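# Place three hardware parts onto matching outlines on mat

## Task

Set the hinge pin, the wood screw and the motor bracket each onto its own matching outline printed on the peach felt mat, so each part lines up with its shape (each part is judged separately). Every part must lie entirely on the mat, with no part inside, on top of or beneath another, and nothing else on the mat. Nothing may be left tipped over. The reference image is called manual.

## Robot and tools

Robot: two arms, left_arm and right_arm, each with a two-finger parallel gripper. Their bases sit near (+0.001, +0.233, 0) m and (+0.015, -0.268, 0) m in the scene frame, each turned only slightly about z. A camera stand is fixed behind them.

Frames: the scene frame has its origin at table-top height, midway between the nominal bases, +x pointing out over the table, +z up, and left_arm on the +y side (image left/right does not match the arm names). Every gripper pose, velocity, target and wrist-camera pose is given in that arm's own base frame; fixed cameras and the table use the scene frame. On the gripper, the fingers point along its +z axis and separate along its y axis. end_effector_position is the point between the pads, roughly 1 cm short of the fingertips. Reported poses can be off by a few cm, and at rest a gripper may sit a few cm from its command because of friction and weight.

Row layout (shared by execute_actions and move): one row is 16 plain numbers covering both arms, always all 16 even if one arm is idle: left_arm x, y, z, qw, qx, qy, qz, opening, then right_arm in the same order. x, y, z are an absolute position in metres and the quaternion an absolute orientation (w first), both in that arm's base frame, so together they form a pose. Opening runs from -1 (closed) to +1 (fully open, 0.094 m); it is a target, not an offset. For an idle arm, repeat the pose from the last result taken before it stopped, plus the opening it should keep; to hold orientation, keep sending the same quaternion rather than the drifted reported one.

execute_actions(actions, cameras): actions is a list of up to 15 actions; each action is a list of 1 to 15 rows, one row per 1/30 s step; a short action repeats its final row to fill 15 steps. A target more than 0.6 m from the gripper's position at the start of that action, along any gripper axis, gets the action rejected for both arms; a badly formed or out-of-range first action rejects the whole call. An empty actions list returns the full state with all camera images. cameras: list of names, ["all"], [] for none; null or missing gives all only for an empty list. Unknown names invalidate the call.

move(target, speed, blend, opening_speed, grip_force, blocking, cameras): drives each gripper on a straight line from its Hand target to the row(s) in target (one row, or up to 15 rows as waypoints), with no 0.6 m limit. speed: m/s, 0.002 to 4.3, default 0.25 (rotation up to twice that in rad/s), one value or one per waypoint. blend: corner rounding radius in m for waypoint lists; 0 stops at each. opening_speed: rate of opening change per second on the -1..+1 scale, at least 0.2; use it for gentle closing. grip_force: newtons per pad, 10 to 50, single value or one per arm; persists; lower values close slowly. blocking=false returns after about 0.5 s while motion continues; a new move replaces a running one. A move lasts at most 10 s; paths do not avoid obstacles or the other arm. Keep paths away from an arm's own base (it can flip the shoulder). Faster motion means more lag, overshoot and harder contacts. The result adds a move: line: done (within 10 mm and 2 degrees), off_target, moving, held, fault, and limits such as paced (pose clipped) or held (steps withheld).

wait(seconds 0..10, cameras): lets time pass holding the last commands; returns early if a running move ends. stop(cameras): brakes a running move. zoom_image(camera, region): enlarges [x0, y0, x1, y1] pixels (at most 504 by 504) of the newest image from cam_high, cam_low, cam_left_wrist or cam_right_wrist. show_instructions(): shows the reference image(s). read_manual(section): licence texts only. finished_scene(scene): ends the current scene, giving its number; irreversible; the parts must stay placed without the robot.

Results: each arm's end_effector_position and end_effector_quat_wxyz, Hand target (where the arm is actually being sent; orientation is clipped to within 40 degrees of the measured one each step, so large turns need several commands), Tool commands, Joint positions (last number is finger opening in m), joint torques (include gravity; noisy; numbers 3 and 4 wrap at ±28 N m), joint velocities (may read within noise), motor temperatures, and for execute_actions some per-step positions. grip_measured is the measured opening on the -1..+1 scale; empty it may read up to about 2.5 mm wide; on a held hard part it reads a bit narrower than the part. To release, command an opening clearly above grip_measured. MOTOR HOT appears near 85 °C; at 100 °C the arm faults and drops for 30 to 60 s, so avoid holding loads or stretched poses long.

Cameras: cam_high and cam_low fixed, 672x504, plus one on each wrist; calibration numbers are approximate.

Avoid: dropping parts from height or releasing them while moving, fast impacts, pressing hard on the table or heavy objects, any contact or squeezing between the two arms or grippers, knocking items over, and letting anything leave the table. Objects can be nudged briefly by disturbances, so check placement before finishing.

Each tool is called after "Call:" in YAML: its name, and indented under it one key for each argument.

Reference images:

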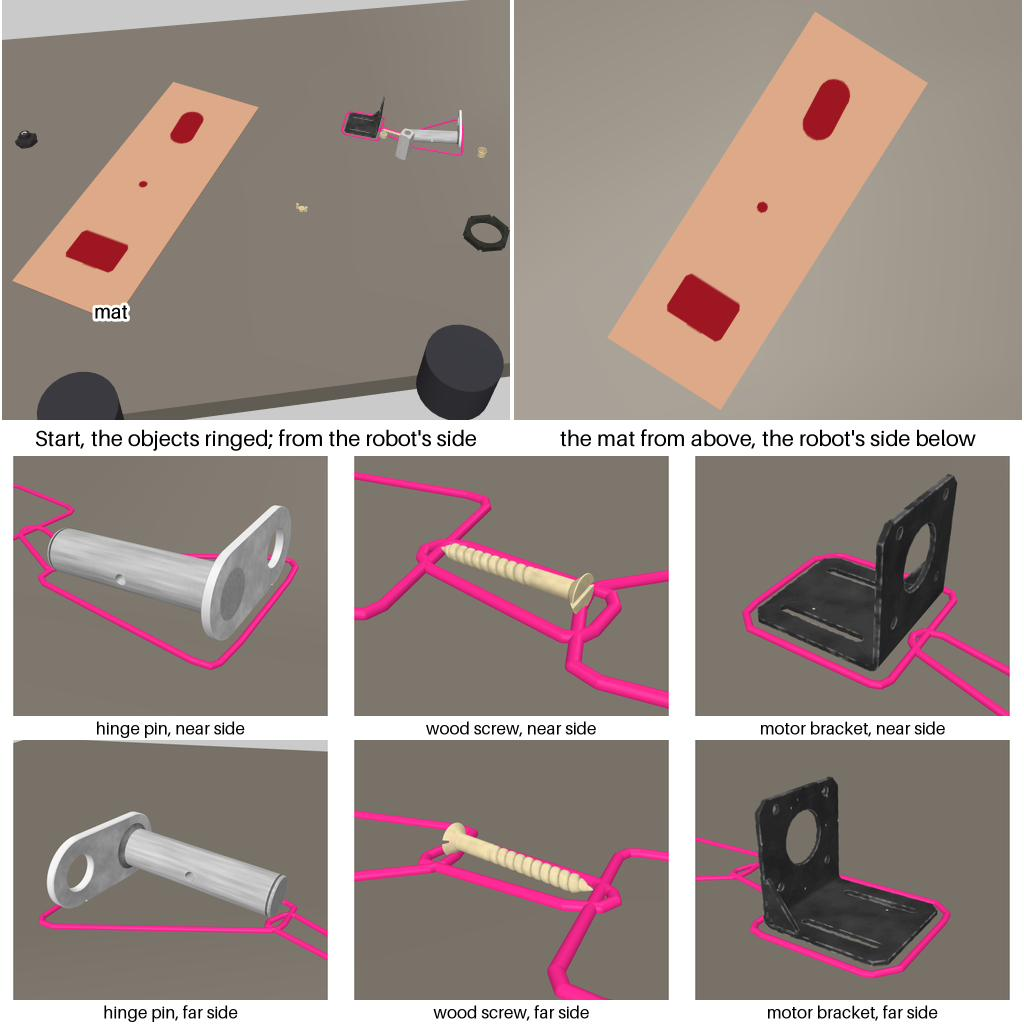

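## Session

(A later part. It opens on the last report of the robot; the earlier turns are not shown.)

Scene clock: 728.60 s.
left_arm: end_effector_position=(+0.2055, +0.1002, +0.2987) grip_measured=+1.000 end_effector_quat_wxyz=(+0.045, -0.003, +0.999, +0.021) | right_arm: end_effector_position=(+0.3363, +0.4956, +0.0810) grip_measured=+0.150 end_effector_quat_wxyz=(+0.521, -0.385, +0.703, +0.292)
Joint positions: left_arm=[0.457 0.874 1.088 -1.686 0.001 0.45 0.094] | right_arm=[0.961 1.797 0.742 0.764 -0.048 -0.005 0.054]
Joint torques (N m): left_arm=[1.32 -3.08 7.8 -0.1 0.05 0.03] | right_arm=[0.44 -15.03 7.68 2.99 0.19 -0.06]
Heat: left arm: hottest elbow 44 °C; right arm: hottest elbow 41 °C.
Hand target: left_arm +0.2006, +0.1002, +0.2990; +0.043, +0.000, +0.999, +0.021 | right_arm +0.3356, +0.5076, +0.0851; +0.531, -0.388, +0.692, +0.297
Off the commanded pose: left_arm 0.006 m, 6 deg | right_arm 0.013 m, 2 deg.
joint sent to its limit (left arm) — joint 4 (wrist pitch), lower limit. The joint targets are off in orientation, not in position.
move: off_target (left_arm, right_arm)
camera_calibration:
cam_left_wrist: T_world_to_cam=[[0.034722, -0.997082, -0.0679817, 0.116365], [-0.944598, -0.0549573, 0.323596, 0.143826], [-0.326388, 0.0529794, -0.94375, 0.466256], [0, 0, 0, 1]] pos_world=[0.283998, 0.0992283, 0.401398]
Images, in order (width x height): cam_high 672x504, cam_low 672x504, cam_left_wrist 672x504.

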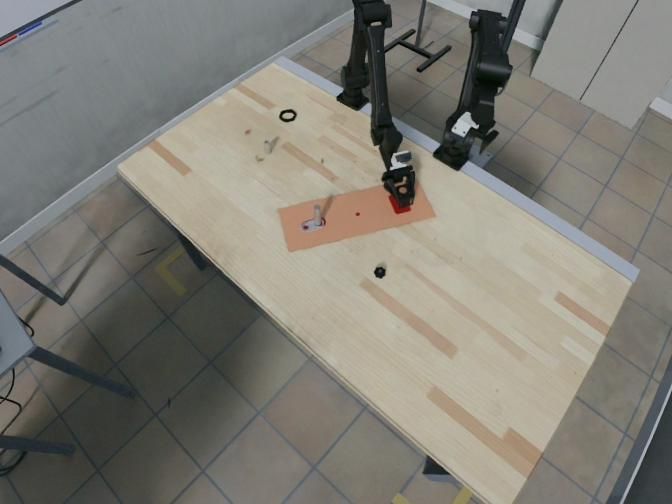

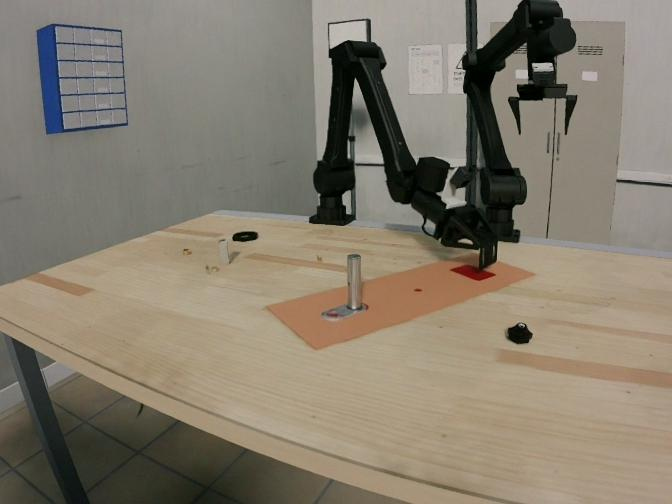

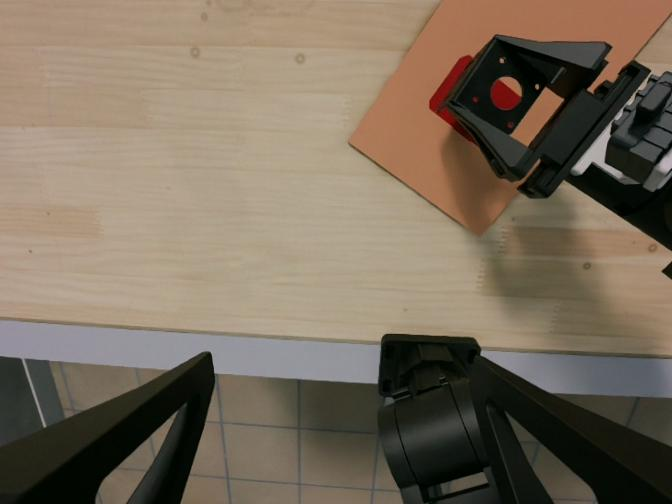

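Call:
move:
  target: [0.2,0.1,0.3,0,0,1,0,1,0.336,0.508,0.068,0.5312,-0.3876,0.6922,0.2975,-0.05]
  speed: 0.06
  cameras: ["cam_low","cam_left_wrist","cam_high"]

Call:
zoom_image:
  camera: "cam_low"
  region: [420, 220, 540, 300]

Call:
zoom_image:
  camera: "cam_high"
  region: [370, 160, 440, 220]

Call:
zoom_image:
  camera: "cam_left_wrist"
  region: [400, 10, 560, 150]

Scene clock: 740.33 s.
left_arm: end_effector_position=(+0.2055, +0.1002, +0.2987) grip_measured=+1.000 end_effector_quat_wxyz=(+0.045, -0.003, +0.999, +0.021) | right_arm: end_effector_position=(+0.3371, +0.4967, +0.0701) grip_measured=+0.150 end_effector_quat_wxyz=(+0.525, -0.384, +0.701, +0.294)
Joint positions: left_arm=[0.457 0.874 1.088 -1.686 0.001 0.45 0.094] | right_arm=[0.961 1.836 0.742 0.814 -0.048 -0.005 0.054]
Joint torques (N m): left_arm=[1.08 -2.84 7.92 -0.13 0.05 0.02] | right_arm=[0.44 -14.56 7.24 2.97 0.19 -0.06]
Heat: left arm: hottest elbow 44 °C; right arm: hottest elbow 40 °C.
Hand target: left_arm +0.2006, +0.1002, +0.2990; +0.043, +0.000, +0.999, +0.021 | right_arm +0.3356, +0.5077, +0.0681; +0.531, -0.388, +0.692, +0.297
Off the commanded pose: left_arm 0.006 m, 6 deg | right_arm 0.012 m, 1 deg.
joint sent to its limit (left arm) — joint 4 (wrist pitch), lower limit. The joint targets are off in orientation, not in position.
move: off_target (left_arm, right_arm)
camera_calibration:
cam_left_wrist: T_world_to_cam=[[0.034722, -0.997082, -0.0679817, 0.116365], [-0.944598, -0.0549573, 0.323596, 0.143826], [-0.326388, 0.0529794, -0.94375, 0.466256], [0, 0, 0, 1]] pos_world=[0.283998, 0.0992283, 0.401398]
Images, in order (width x height): cam_high 672x504, cam_low 672x504, cam_left_wrist 672x504.

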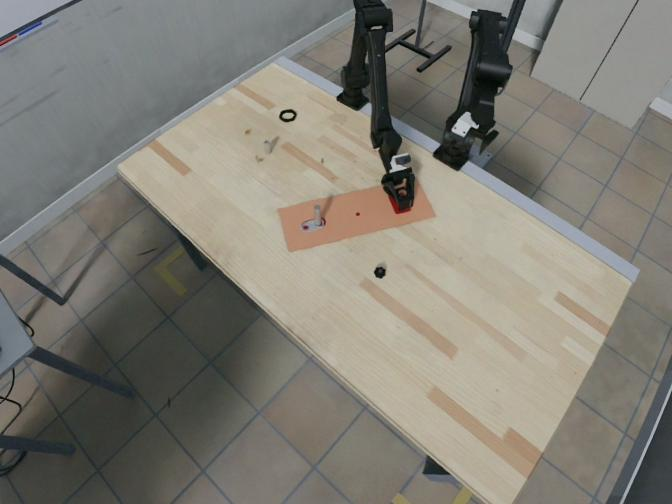

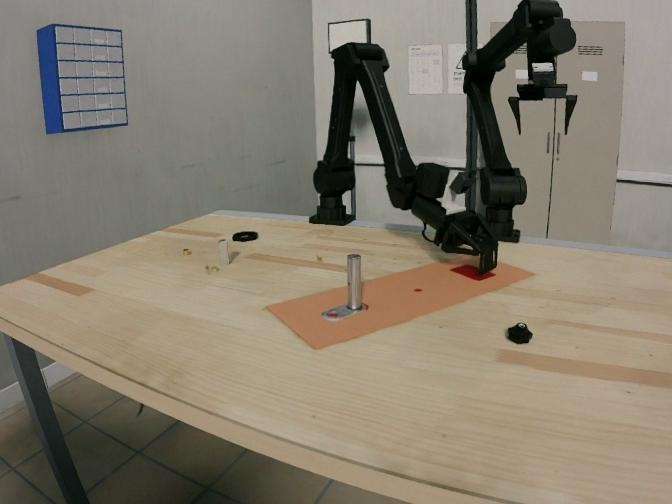

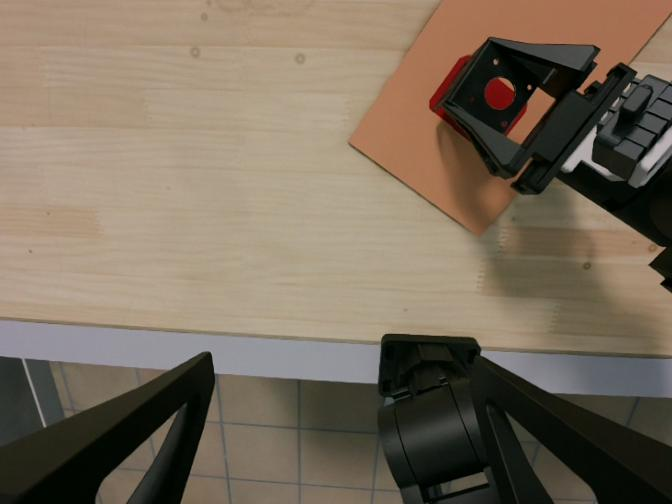

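Scaled by 4.200 from the camera's 672x504 image, which has a finer 960x720 frame.

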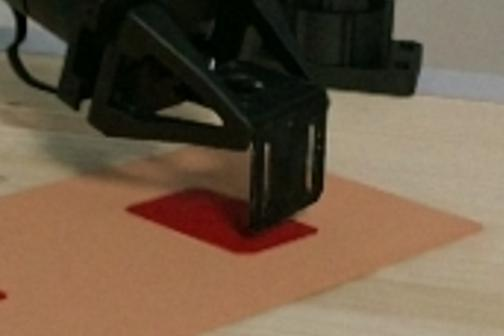

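Scaled by 7.200 from the camera's 672x504 image, which has a finer 960x720 frame.

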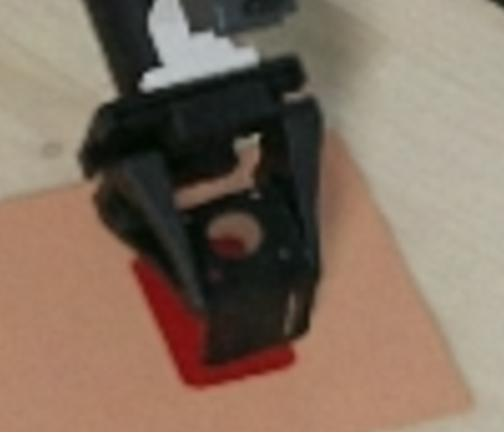

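Scaled by 3.150 from the camera's 672x504 image, which has a finer 960x720 frame.

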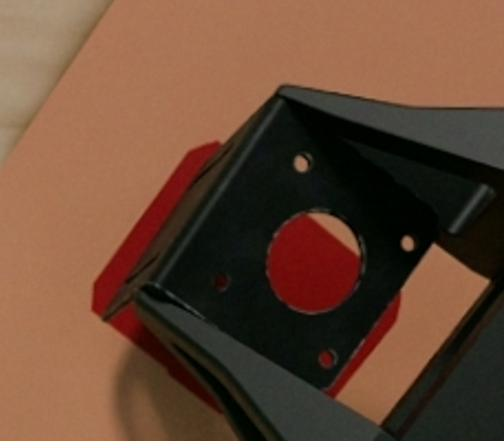

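Call:
move:
  target:
    - [0.2,0.1,0.3,0,0,1,0,1,0.344,0.511,0.066,0.5312,-0.3876,0.6922,0.2975,-0.05]
    - [0.2,0.1,0.3,0,0,1,0,1,0.344,0.511,0.054,0.5312,-0.3876,0.6922,0.2975,-0.05]
  speed: 0.05
  cameras: ["cam_low","cam_left_wrist","cam_high"]

Call:
zoom_image:
  camera: "cam_low"
  region: [420, 220, 540, 300]

Call:
zoom_image:
  camera: "cam_high"
  region: [370, 160, 440, 220]

Call:
zoom_image:
  camera: "cam_left_wrist"
  region: [400, 10, 560, 150]

Scene clock: 760.40 s.
left_arm: end_effector_position=(+0.2055, +0.1002, +0.2987) grip_measured=+1.000 end_effector_quat_wxyz=(+0.045, -0.003, +0.999, +0.021) | right_arm: end_effector_position=(+0.3390, +0.5010, +0.0608) grip_measured=+0.150 end_effector_quat_wxyz=(+0.528, -0.385, +0.697, +0.296)
Joint positions: left_arm=[0.457 0.874 1.088 -1.686 0.001 0.45 0.094] | right_arm=[0.961 1.875 0.754 0.851 -0.053 -0.007 0.054]
Joint torques (N m): left_arm=[0.67 -3.66 7.87 -0.1 0.02 0] | right_arm=[-0.44 -14.51 7.8 2.74 -0.08 -0.06]
Heat: left arm: hottest elbow 44 °C; right arm: hottest elbow 39 °C.
Hand target: left_arm +0.2006, +0.1002, +0.2990; +0.043, +0.000, +0.999, +0.021 | right_arm +0.3435, +0.5105, +0.0540; +0.531, -0.388, +0.692, +0.297
Off the commanded pose: left_arm 0.006 m, 6 deg | right_arm 0.013 m, 1 deg.
joint sent to its limit (left arm) — joint 4 (wrist pitch), lower limit. The joint targets are off in orientation, not in position.
move: off_target (left_arm, right_arm)
camera_calibration:
cam_left_wrist: T_world_to_cam=[[0.034722, -0.997082, -0.0679817, 0.116365], [-0.944598, -0.0549573, 0.323596, 0.143826], [-0.326388, 0.0529794, -0.94375, 0.466256], [0, 0, 0, 1]] pos_world=[0.283998, 0.0992283, 0.401398]
Images, in order (width x height): cam_high 672x504, cam_low 672x504, cam_left_wrist 672x504.

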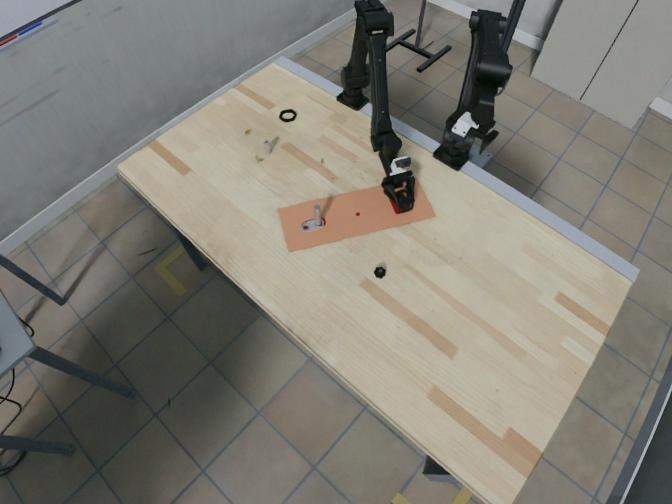

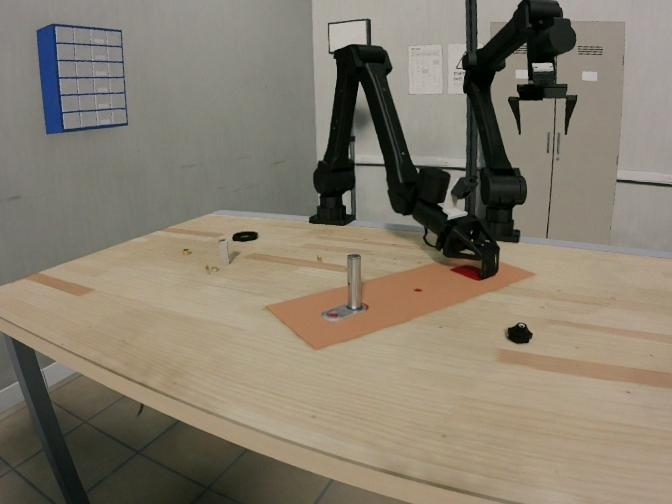

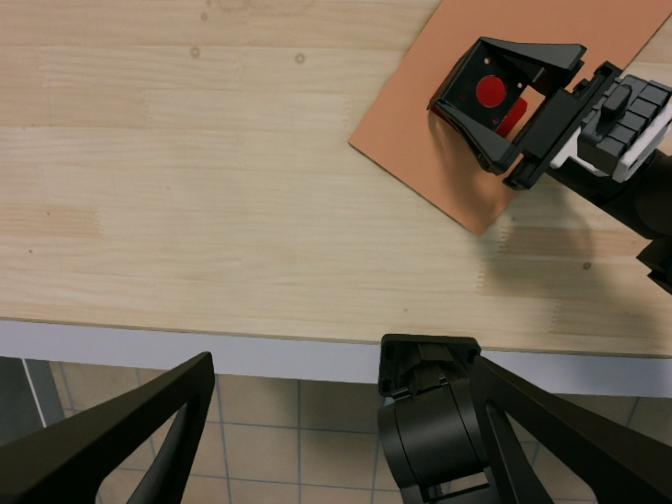

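Scaled by 4.200 from the camera's 672x504 image, which has a finer 960x720 frame.

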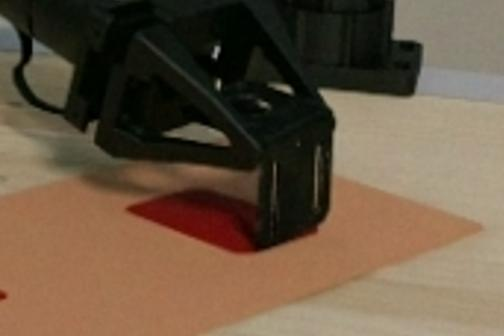

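Scaled by 7.200 from the camera's 672x504 image, which has a finer 960x720 frame.

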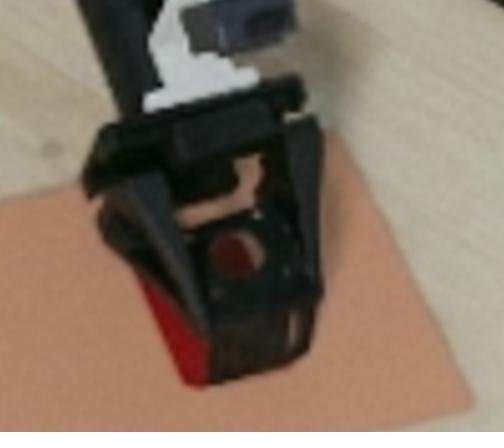

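Scaled by 3.150 from the camera's 672x504 image, which has a finer 960x720 frame.

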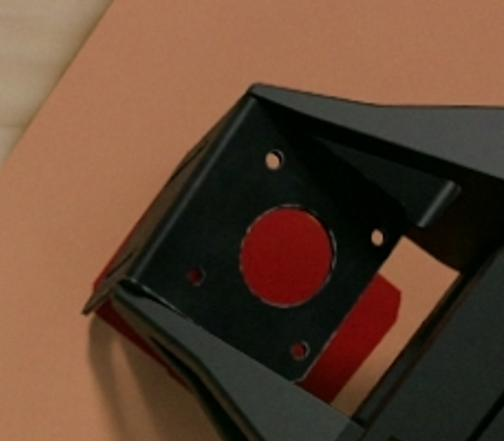

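Call:
move:
  target:
    - [0.2,0.1,0.3,0,0,1,0,1,0.348,0.507,0.076,0.5312,-0.3876,0.6922,0.2975,-0.05]
    - [0.2,0.1,0.3,0,0,1,0,1,0.347,0.507,0.054,0.5312,-0.3876,0.6922,0.2975,-0.05]
  speed: 0.05
  cameras: ["cam_low","cam_left_wrist","cam_high"]

Call:
zoom_image:
  camera: "cam_low"
  region: [420, 220, 540, 300]

Call:
zoom_image:
  camera: "cam_high"
  region: [370, 160, 440, 220]

Call:
zoom_image:
  camera: "cam_left_wrist"
  region: [400, 10, 560, 150]

Scene clock: 780.37 s.
left_arm: end_effector_position=(+0.2055, +0.1002, +0.2987) grip_measured=+1.000 end_effector_quat_wxyz=(+0.045, -0.003, +0.999, +0.021) | right_arm: end_effector_position=(+0.3378, +0.5026, +0.0611) grip_measured=+0.150 end_effector_quat_wxyz=(+0.527, -0.389, +0.694, +0.299)
Joint positions: left_arm=[0.457 0.874 1.088 -1.686 0.001 0.45 0.094] | right_arm=[0.961 1.876 0.756 0.85 -0.064 -0.013 0.054]
Joint torques (N m): left_arm=[0.79 -3.72 7.87 -0.21 0.05 0.06] | right_arm=[-1.32 -14.51 7.27 2.82 -0.04 -0.04]
Heat: left arm: hottest elbow 44 °C; right arm: hottest elbow 38 °C.
Hand target: left_arm +0.2006, +0.1002, +0.2990; +0.043, +0.000, +0.999, +0.021 | right_arm +0.3467, +0.5066, +0.0540; +0.531, -0.388, +0.692, +0.297
Off the commanded pose: left_arm 0.006 m, 6 deg | right_arm 0.012 m, 1 deg.
joint sent to its limit (left arm) — joint 4 (wrist pitch), lower limit. The joint targets are off in orientation, not in position.
move: off_target (left_arm, right_arm)
camera_calibration:
cam_left_wrist: T_world_to_cam=[[0.034722, -0.997082, -0.0679817, 0.116365], [-0.944598, -0.0549573, 0.323596, 0.143826], [-0.326388, 0.0529794, -0.94375, 0.466256], [0, 0, 0, 1]] pos_world=[0.283998, 0.0992283, 0.401398]
Images, in order (width x height): cam_high 672x504, cam_low 672x504, cam_left_wrist 672x504.

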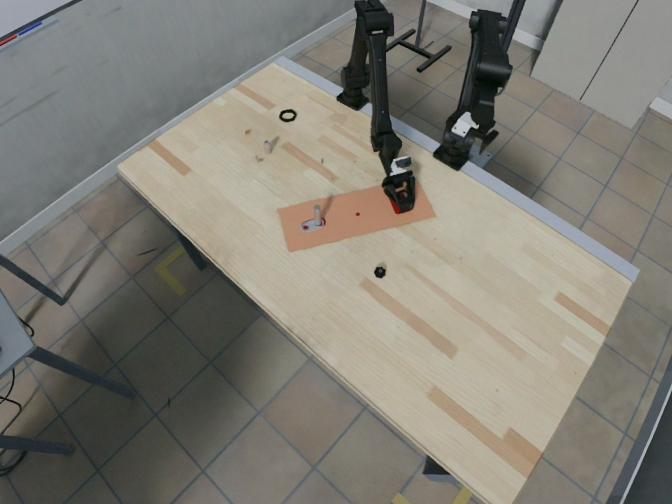

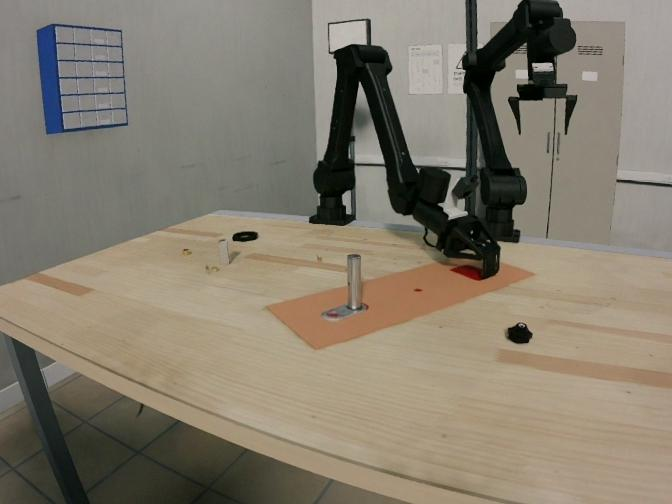

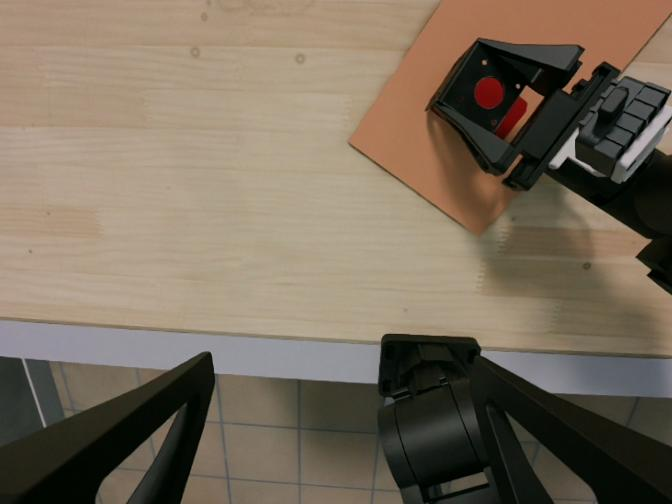

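Scaled by 4.200 from the camera's 672x504 image, which has a finer 960x720 frame.

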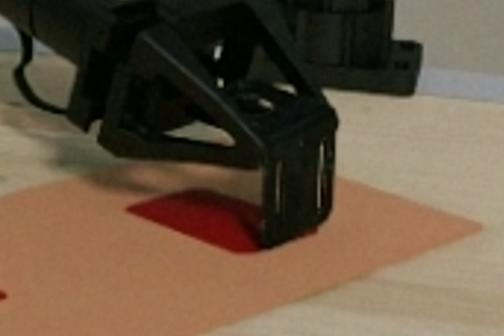

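Scaled by 7.200 from the camera's 672x504 image, which has a finer 960x720 frame.

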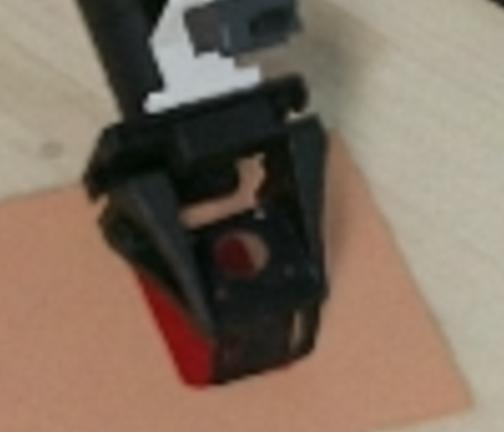

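Scaled by 3.150 from the camera's 672x504 image, which has a finer 960x720 frame.

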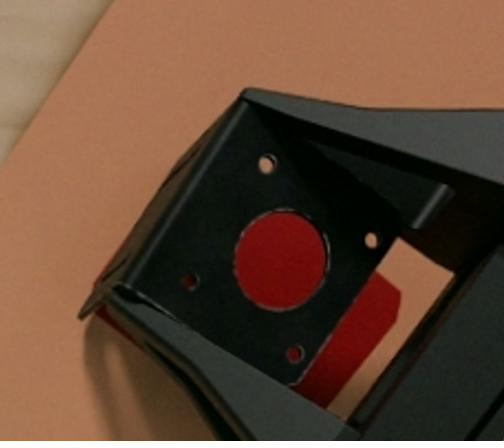

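Call:
move:
  target:
    - [0.2,0.1,0.3,0,0,1,0,1,0.366,0.487,0.083,0.5312,-0.3876,0.6922,0.2975,-0.05]
    - [0.2,0.1,0.3,0,0,1,0,1,0.356,0.499,0.08,0.5312,-0.3876,0.6922,0.2975,-0.05]
    - [0.2,0.1,0.3,0,0,1,0,1,0.353,0.501,0.054,0.5312,-0.3876,0.6922,0.2975,-0.05]
  speed: 0.06
  cameras: ["cam_left_wrist","cam_high"]

Call:
zoom_image:
  camera: "cam_high"
  region: [370, 160, 440, 220]

Call:
zoom_image:
  camera: "cam_left_wrist"
  region: [400, 10, 560, 150]

Scene clock: 797.77 s.
left_arm: end_effector_position=(+0.2055, +0.1002, +0.2987) grip_measured=+1.000 end_effector_quat_wxyz=(+0.045, -0.003, +0.999, +0.021) | right_arm: end_effector_position=(+0.3562, +0.4896, +0.0614) grip_measured=+0.150 end_effector_quat_wxyz=(+0.531, -0.384, +0.696, +0.292)
Joint positions: left_arm=[0.457 0.874 1.088 -1.686 0.001 0.45 0.094] | right_arm=[0.918 1.876 0.756 0.85 -0.087 -0.025 0.054]
Joint torques (N m): left_arm=[1.08 -3.43 7.97 -0.17 0.04 0.09] | right_arm=[0.67 -14.39 6.93 2.97 0.18 0.03]
Heat: left arm: hottest elbow 44 °C; right arm: hottest elbow 38 °C.
Hand target: left_arm +0.2006, +0.1002, +0.2990; +0.043, +0.000, +0.999, +0.021 | right_arm +0.3527, +0.5006, +0.0542; +0.531, -0.388, +0.692, +0.297
Off the commanded pose: left_arm 0.006 m, 6 deg | right_arm 0.014 m, 1 deg.
joint sent to its limit (left arm) — joint 4 (wrist pitch), lower limit. The joint targets are off in orientation, not in position.
move: off_target (left_arm, right_arm)
camera_calibration:
cam_left_wrist: T_world_to_cam=[[0.034722, -0.997082, -0.0679817, 0.116365], [-0.944598, -0.0549573, 0.323596, 0.143826], [-0.326388, 0.0529794, -0.94375, 0.466256], [0, 0, 0, 1]] pos_world=[0.283998, 0.0992283, 0.401398]
Images, in order (width x height): cam_high 672x504, cam_left_wrist 672x504.

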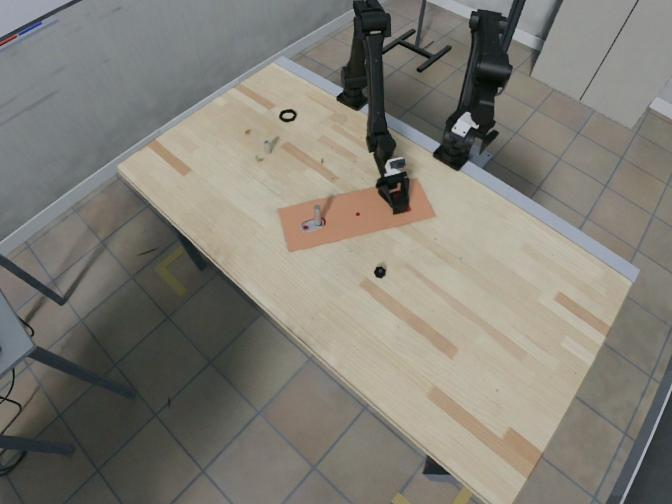

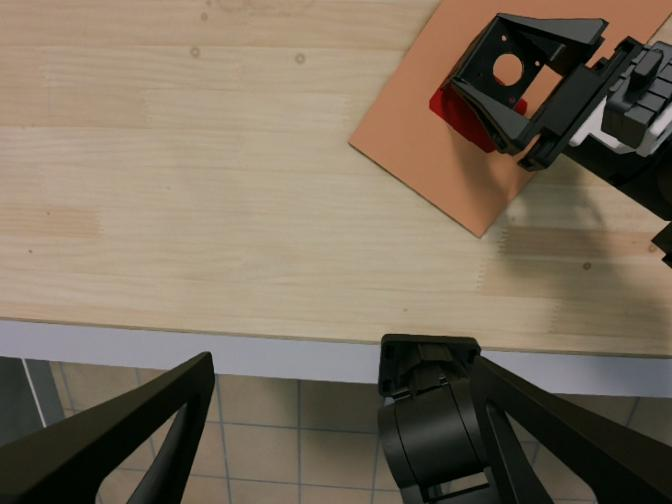

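Scaled by 7.200 from the camera's 672x504 image, which has a finer 960x720 frame.

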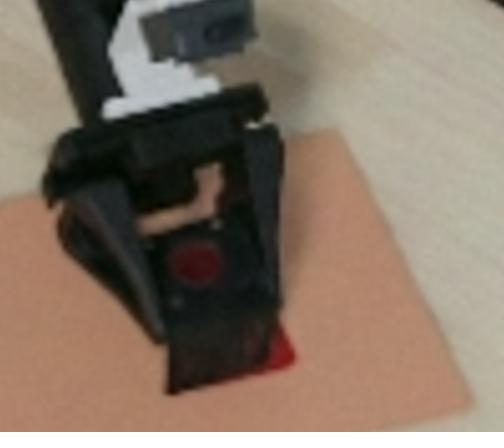

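Scaled by 3.150 from the camera's 672x504 image, which has a finer 960x720 frame.

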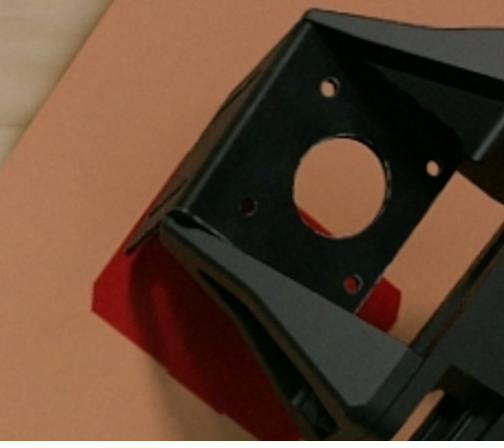

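Call:
move:
  target:
    - [0.2,0.1,0.3,0,0,1,0,1,0.341,0.51,0.08,0.5312,-0.3876,0.6922,0.2975,-0.05]
    - [0.2,0.1,0.3,0,0,1,0,1,0.341,0.509,0.054,0.5312,-0.3876,0.6922,0.2975,-0.05]
  speed: 0.06
  cameras: ["cam_left_wrist","cam_high"]

Call:
zoom_image:
  camera: "cam_high"
  region: [370, 160, 440, 220]

Call:
zoom_image:
  camera: "cam_left_wrist"
  region: [400, 10, 560, 150]

Scene clock: 811.13 s.
left_arm: end_effector_position=(+0.2055, +0.1002, +0.2987) grip_measured=+1.000 end_effector_quat_wxyz=(+0.045, -0.003, +0.999, +0.021) | right_arm: end_effector_position=(+0.3434, +0.4990, +0.0614) grip_measured=+0.150 end_effector_quat_wxyz=(+0.532, -0.387, +0.695, +0.291)
Joint positions: left_arm=[0.457 0.874 1.088 -1.686 0.001 0.45 0.094] | right_arm=[0.953 1.876 0.756 0.851 -0.055 -0.023 0.054]
Joint torques (N m): left_arm=[1.38 -3.66 7.94 -0.13 0.01 0.02] | right_arm=[0.44 -14.56 6.83 2.92 0.13 0.09]
Heat: left arm: hottest elbow 43 °C; right arm: hottest elbow 38 °C.
Hand target: left_arm +0.2006, +0.1002, +0.2990; +0.043, +0.000, +0.999, +0.021 | right_arm +0.3408, +0.5086, +0.0542; +0.531, -0.388, +0.692, +0.297
Off the commanded pose: left_arm 0.006 m, 6 deg | right_arm 0.013 m, 1 deg.
joint sent to its limit (left arm) — joint 4 (wrist pitch), lower limit. The joint targets are off in orientation, not in position.
move: off_target (left_arm, right_arm)
camera_calibration:
cam_left_wrist: T_world_to_cam=[[0.034722, -0.997082, -0.0679817, 0.116365], [-0.944598, -0.0549573, 0.323596, 0.143826], [-0.326388, 0.0529794, -0.94375, 0.466256], [0, 0, 0, 1]] pos_world=[0.283998, 0.0992283, 0.401398]
Images, in order (width x height): cam_high 672x504, cam_left_wrist 672x504.

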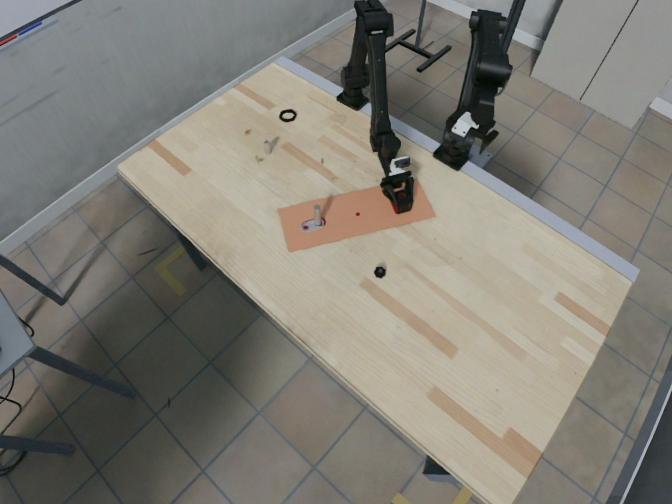

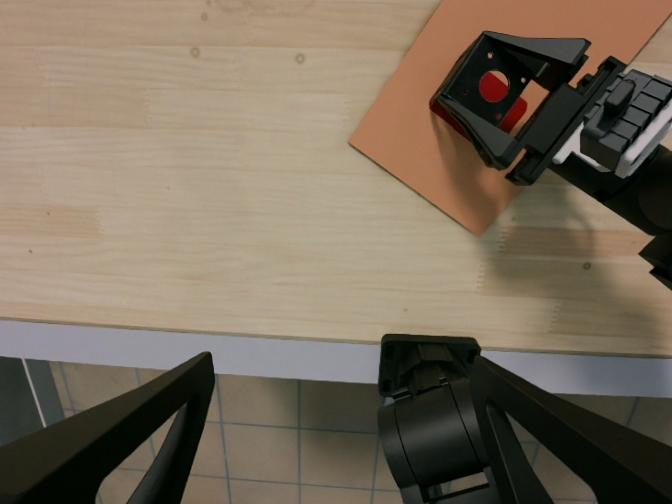

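Scaled by 7.200 from the camera's 672x504 image, which has a finer 960x720 frame.

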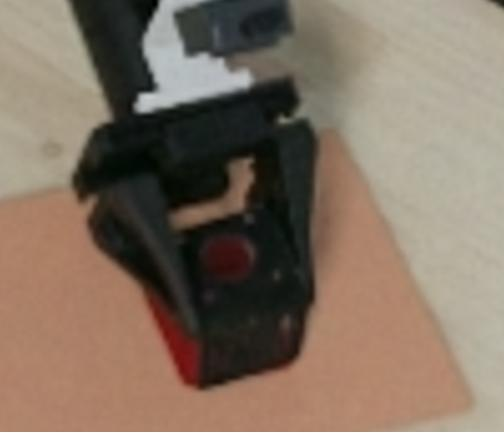

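Scaled by 3.150 from the camera's 672x504 image, which has a finer 960x720 frame.

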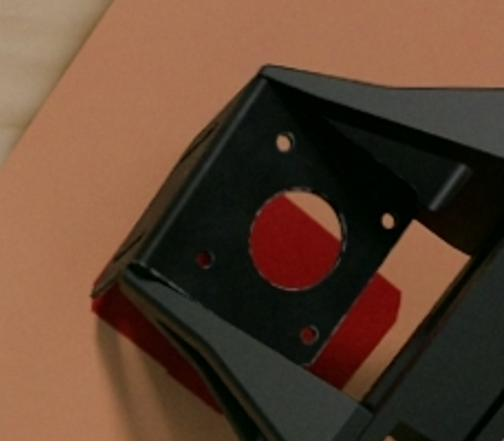

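Call:
move:
  target:
    - [0.2,0.1,0.3,0,0,1,0,1,0.340,0.502,0.053,0.5312,-0.3876,0.6922,0.2975,-0.05]
    - [0.2,0.1,0.3,0,0,1,0,1,0.332,0.489,0.047,0.5312,-0.3876,0.6922,0.2975,-0.05]
  speed: 0.04
  grip_force: [50,10]
  blend: [0.005,0]
  cameras: ["cam_low","cam_left_wrist","cam_high"]

Call:
zoom_image:
  camera: "cam_low"
  region: [420, 220, 540, 300]

Call:
zoom_image:
  camera: "cam_left_wrist"
  region: [400, 10, 560, 150]

Scene clock: 825.47 s.
left_arm: end_effector_position=(+0.2055, +0.1002, +0.2987) grip_measured=+1.000 end_effector_quat_wxyz=(+0.045, -0.003, +0.999, +0.021) | right_arm: end_effector_position=(+0.3365, +0.4905, +0.0607) grip_measured=+0.170 end_effector_quat_wxyz=(+0.538, -0.386, +0.688, +0.296)
Joint positions: left_arm=[0.457 0.874 1.088 -1.686 0.001 0.45 0.094] | right_arm=[0.953 1.876 0.72 0.907 -0.059 -0.023 0.055]
Joint torques (N m): left_arm=[0.79 -3.37 7.94 -0.14 0.01 0.05] | right_arm=[-0.32 -14.74 4.36 2.71 -0.08 0.07]
Heat: left arm: hottest elbow 43 °C; right arm: hottest elbow 38 °C.
Hand target: left_arm +0.2006, +0.1002, +0.2990; +0.043, +0.000, +0.999, +0.021 | right_arm +0.3320, +0.4888, +0.0473; +0.531, -0.388, +0.692, +0.297
Off the commanded pose: left_arm 0.006 m, 6 deg | right_arm 0.014 m, 1 deg.
joint sent to its limit (left arm) — joint 4 (wrist pitch), lower limit. The joint targets are off in orientation, not in position.
grip_force (N): 50, 10
move: off_target (left_arm, right_arm)
camera_calibration:
cam_left_wrist: T_world_to_cam=[[0.034722, -0.997082, -0.0679817, 0.116365], [-0.944598, -0.0549573, 0.323596, 0.143826], [-0.326388, 0.0529794, -0.94375, 0.466256], [0, 0, 0, 1]] pos_world=[0.283998, 0.0992283, 0.401398]
Images, in order (width x height): cam_high 672x504, cam_low 672x504, cam_left_wrist 672x504.

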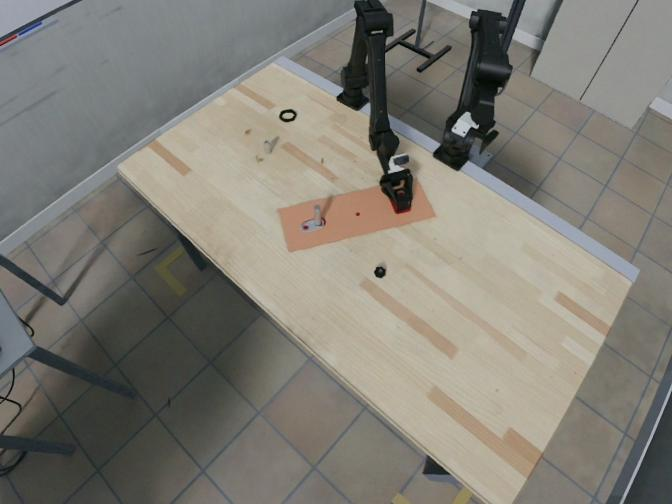

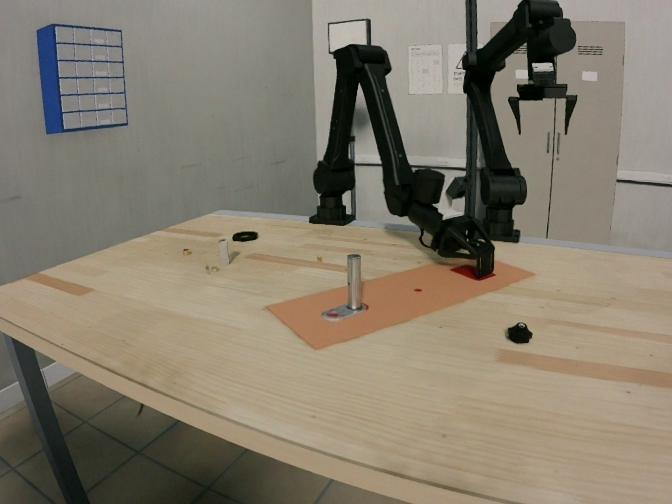

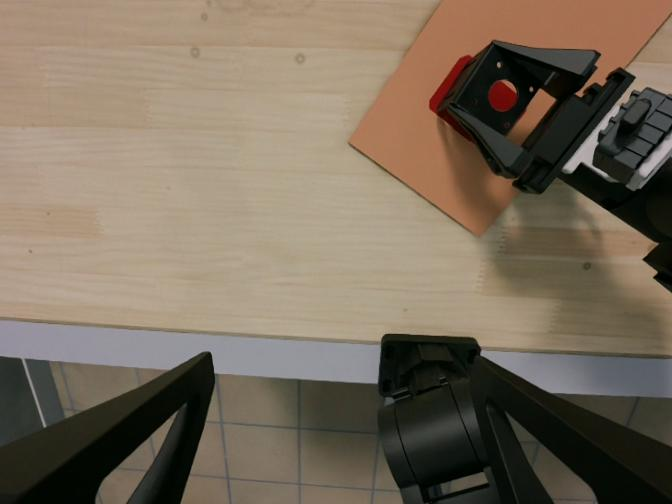

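Scaled by 4.200 from the camera's 672x504 image, which has a finer 960x720 frame.

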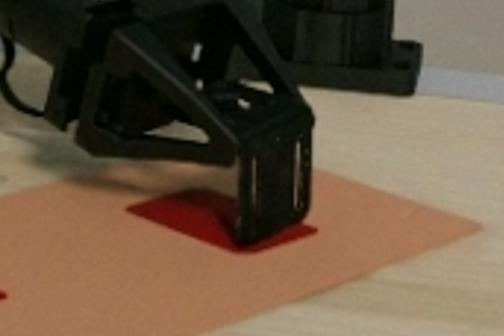

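Scaled by 3.150 from the camera's 672x504 image, which has a finer 960x720 frame.

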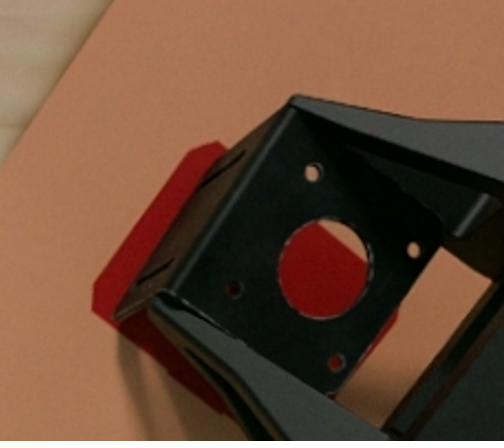

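Call:
move:
  target:
    - [0.2,0.1,0.3,0,0,1,0,1,0.335,0.494,0.075,0.5312,-0.3876,0.6922,0.2975,-0.05]
    - [0.2,0.1,0.3,0,0,1,0,1,0.340,0.498,0.075,0.617,-0.3455,0.617,0.3455,-0.05]
    - [0.2,0.1,0.3,0,0,1,0,1,0.340,0.498,0.055,0.617,-0.3455,0.617,0.3455,-0.05]
  speed: 0.06
  grip_force: [50,50]
  cameras: ["cam_low","cam_left_wrist","cam_high"]

Call:
zoom_image:
  camera: "cam_low"
  region: [420, 220, 540, 300]

Call:
zoom_image:
  camera: "cam_left_wrist"
  region: [400, 10, 560, 150]

Scene clock: 858.57 s.
left_arm: end_effector_position=(+0.2055, +0.1002, +0.2987) grip_measured=+1.000 end_effector_quat_wxyz=(+0.045, -0.003, +0.999, +0.021) | right_arm: end_effector_position=(+0.3360, +0.4918, +0.0587) grip_measured=+0.150 end_effector_quat_wxyz=(+0.613, -0.350, +0.622, +0.339)
Joint positions: left_arm=[0.457 0.874 1.088 -1.686 0.001 0.45 0.094] | right_arm=[0.953 2.052 0.72 1.313 -0.065 -0.009 0.054]
Joint torques (N m): left_arm=[1.38 -3.72 7.83 -0.13 0.02 0.05] | right_arm=[-0.62 -15.03 5.59 3 -0.07 0.09]
Heat: left arm: hottest elbow 43 °C; right arm: hottest elbow 36 °C.
Hand target: left_arm +0.2006, +0.1002, +0.2990; +0.043, +0.000, +0.999, +0.021 | right_arm +0.3399, +0.4977, +0.0551; +0.617, -0.346, +0.617, +0.345
Off the commanded pose: left_arm 0.006 m, 6 deg | right_arm 0.008 m, 1 deg.
joint sent to its limit (left arm) — joint 4 (wrist pitch), lower limit. The joint targets are off in orientation, not in position.
move: off_target (left_arm)
camera_calibration:
cam_left_wrist: T_world_to_cam=[[0.034722, -0.997082, -0.0679817, 0.116365], [-0.944598, -0.0549573, 0.323596, 0.143826], [-0.326388, 0.0529794, -0.94375, 0.466256], [0, 0, 0, 1]] pos_world=[0.283998, 0.0992283, 0.401398]
Images, in order (width x height): cam_high 672x504, cam_low 672x504, cam_left_wrist 672x504.

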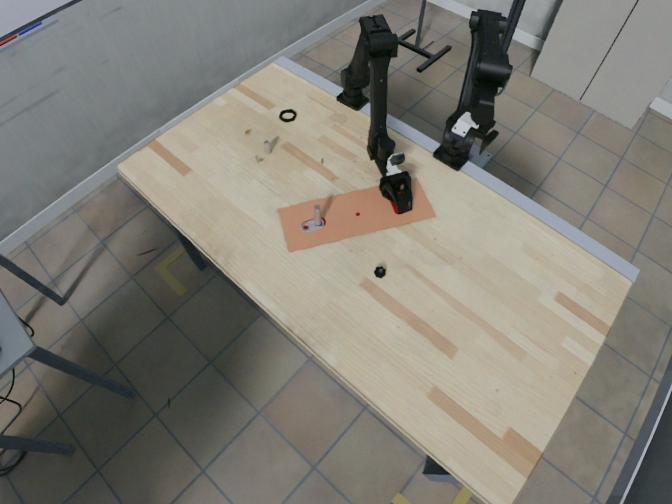

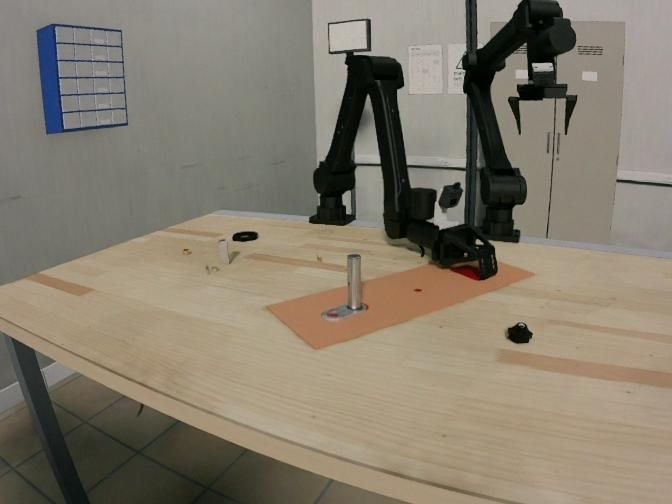

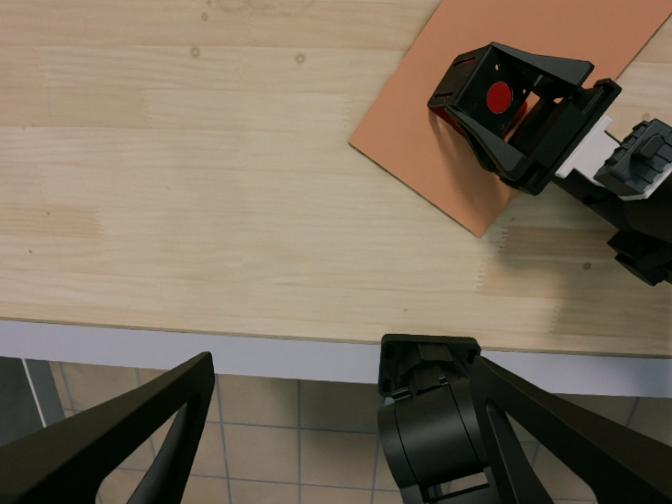

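Scaled by 4.200 from the camera's 672x504 image, which has a finer 960x720 frame.

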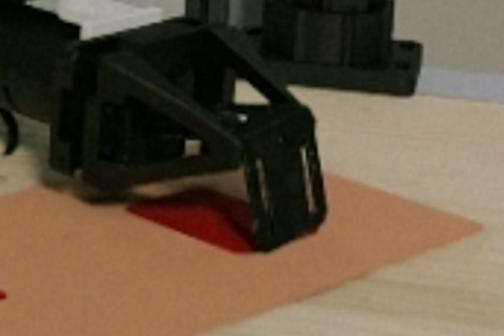

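Scaled by 3.150 from the camera's 672x504 image, which has a finer 960x720 frame.

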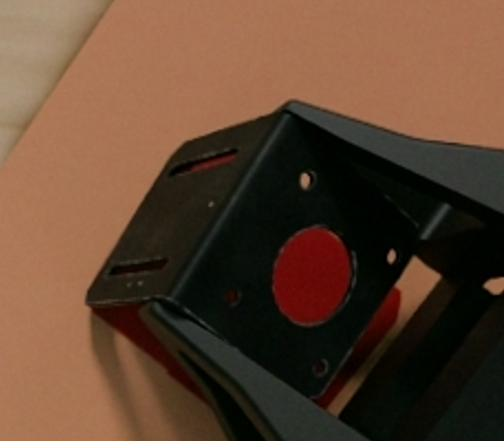

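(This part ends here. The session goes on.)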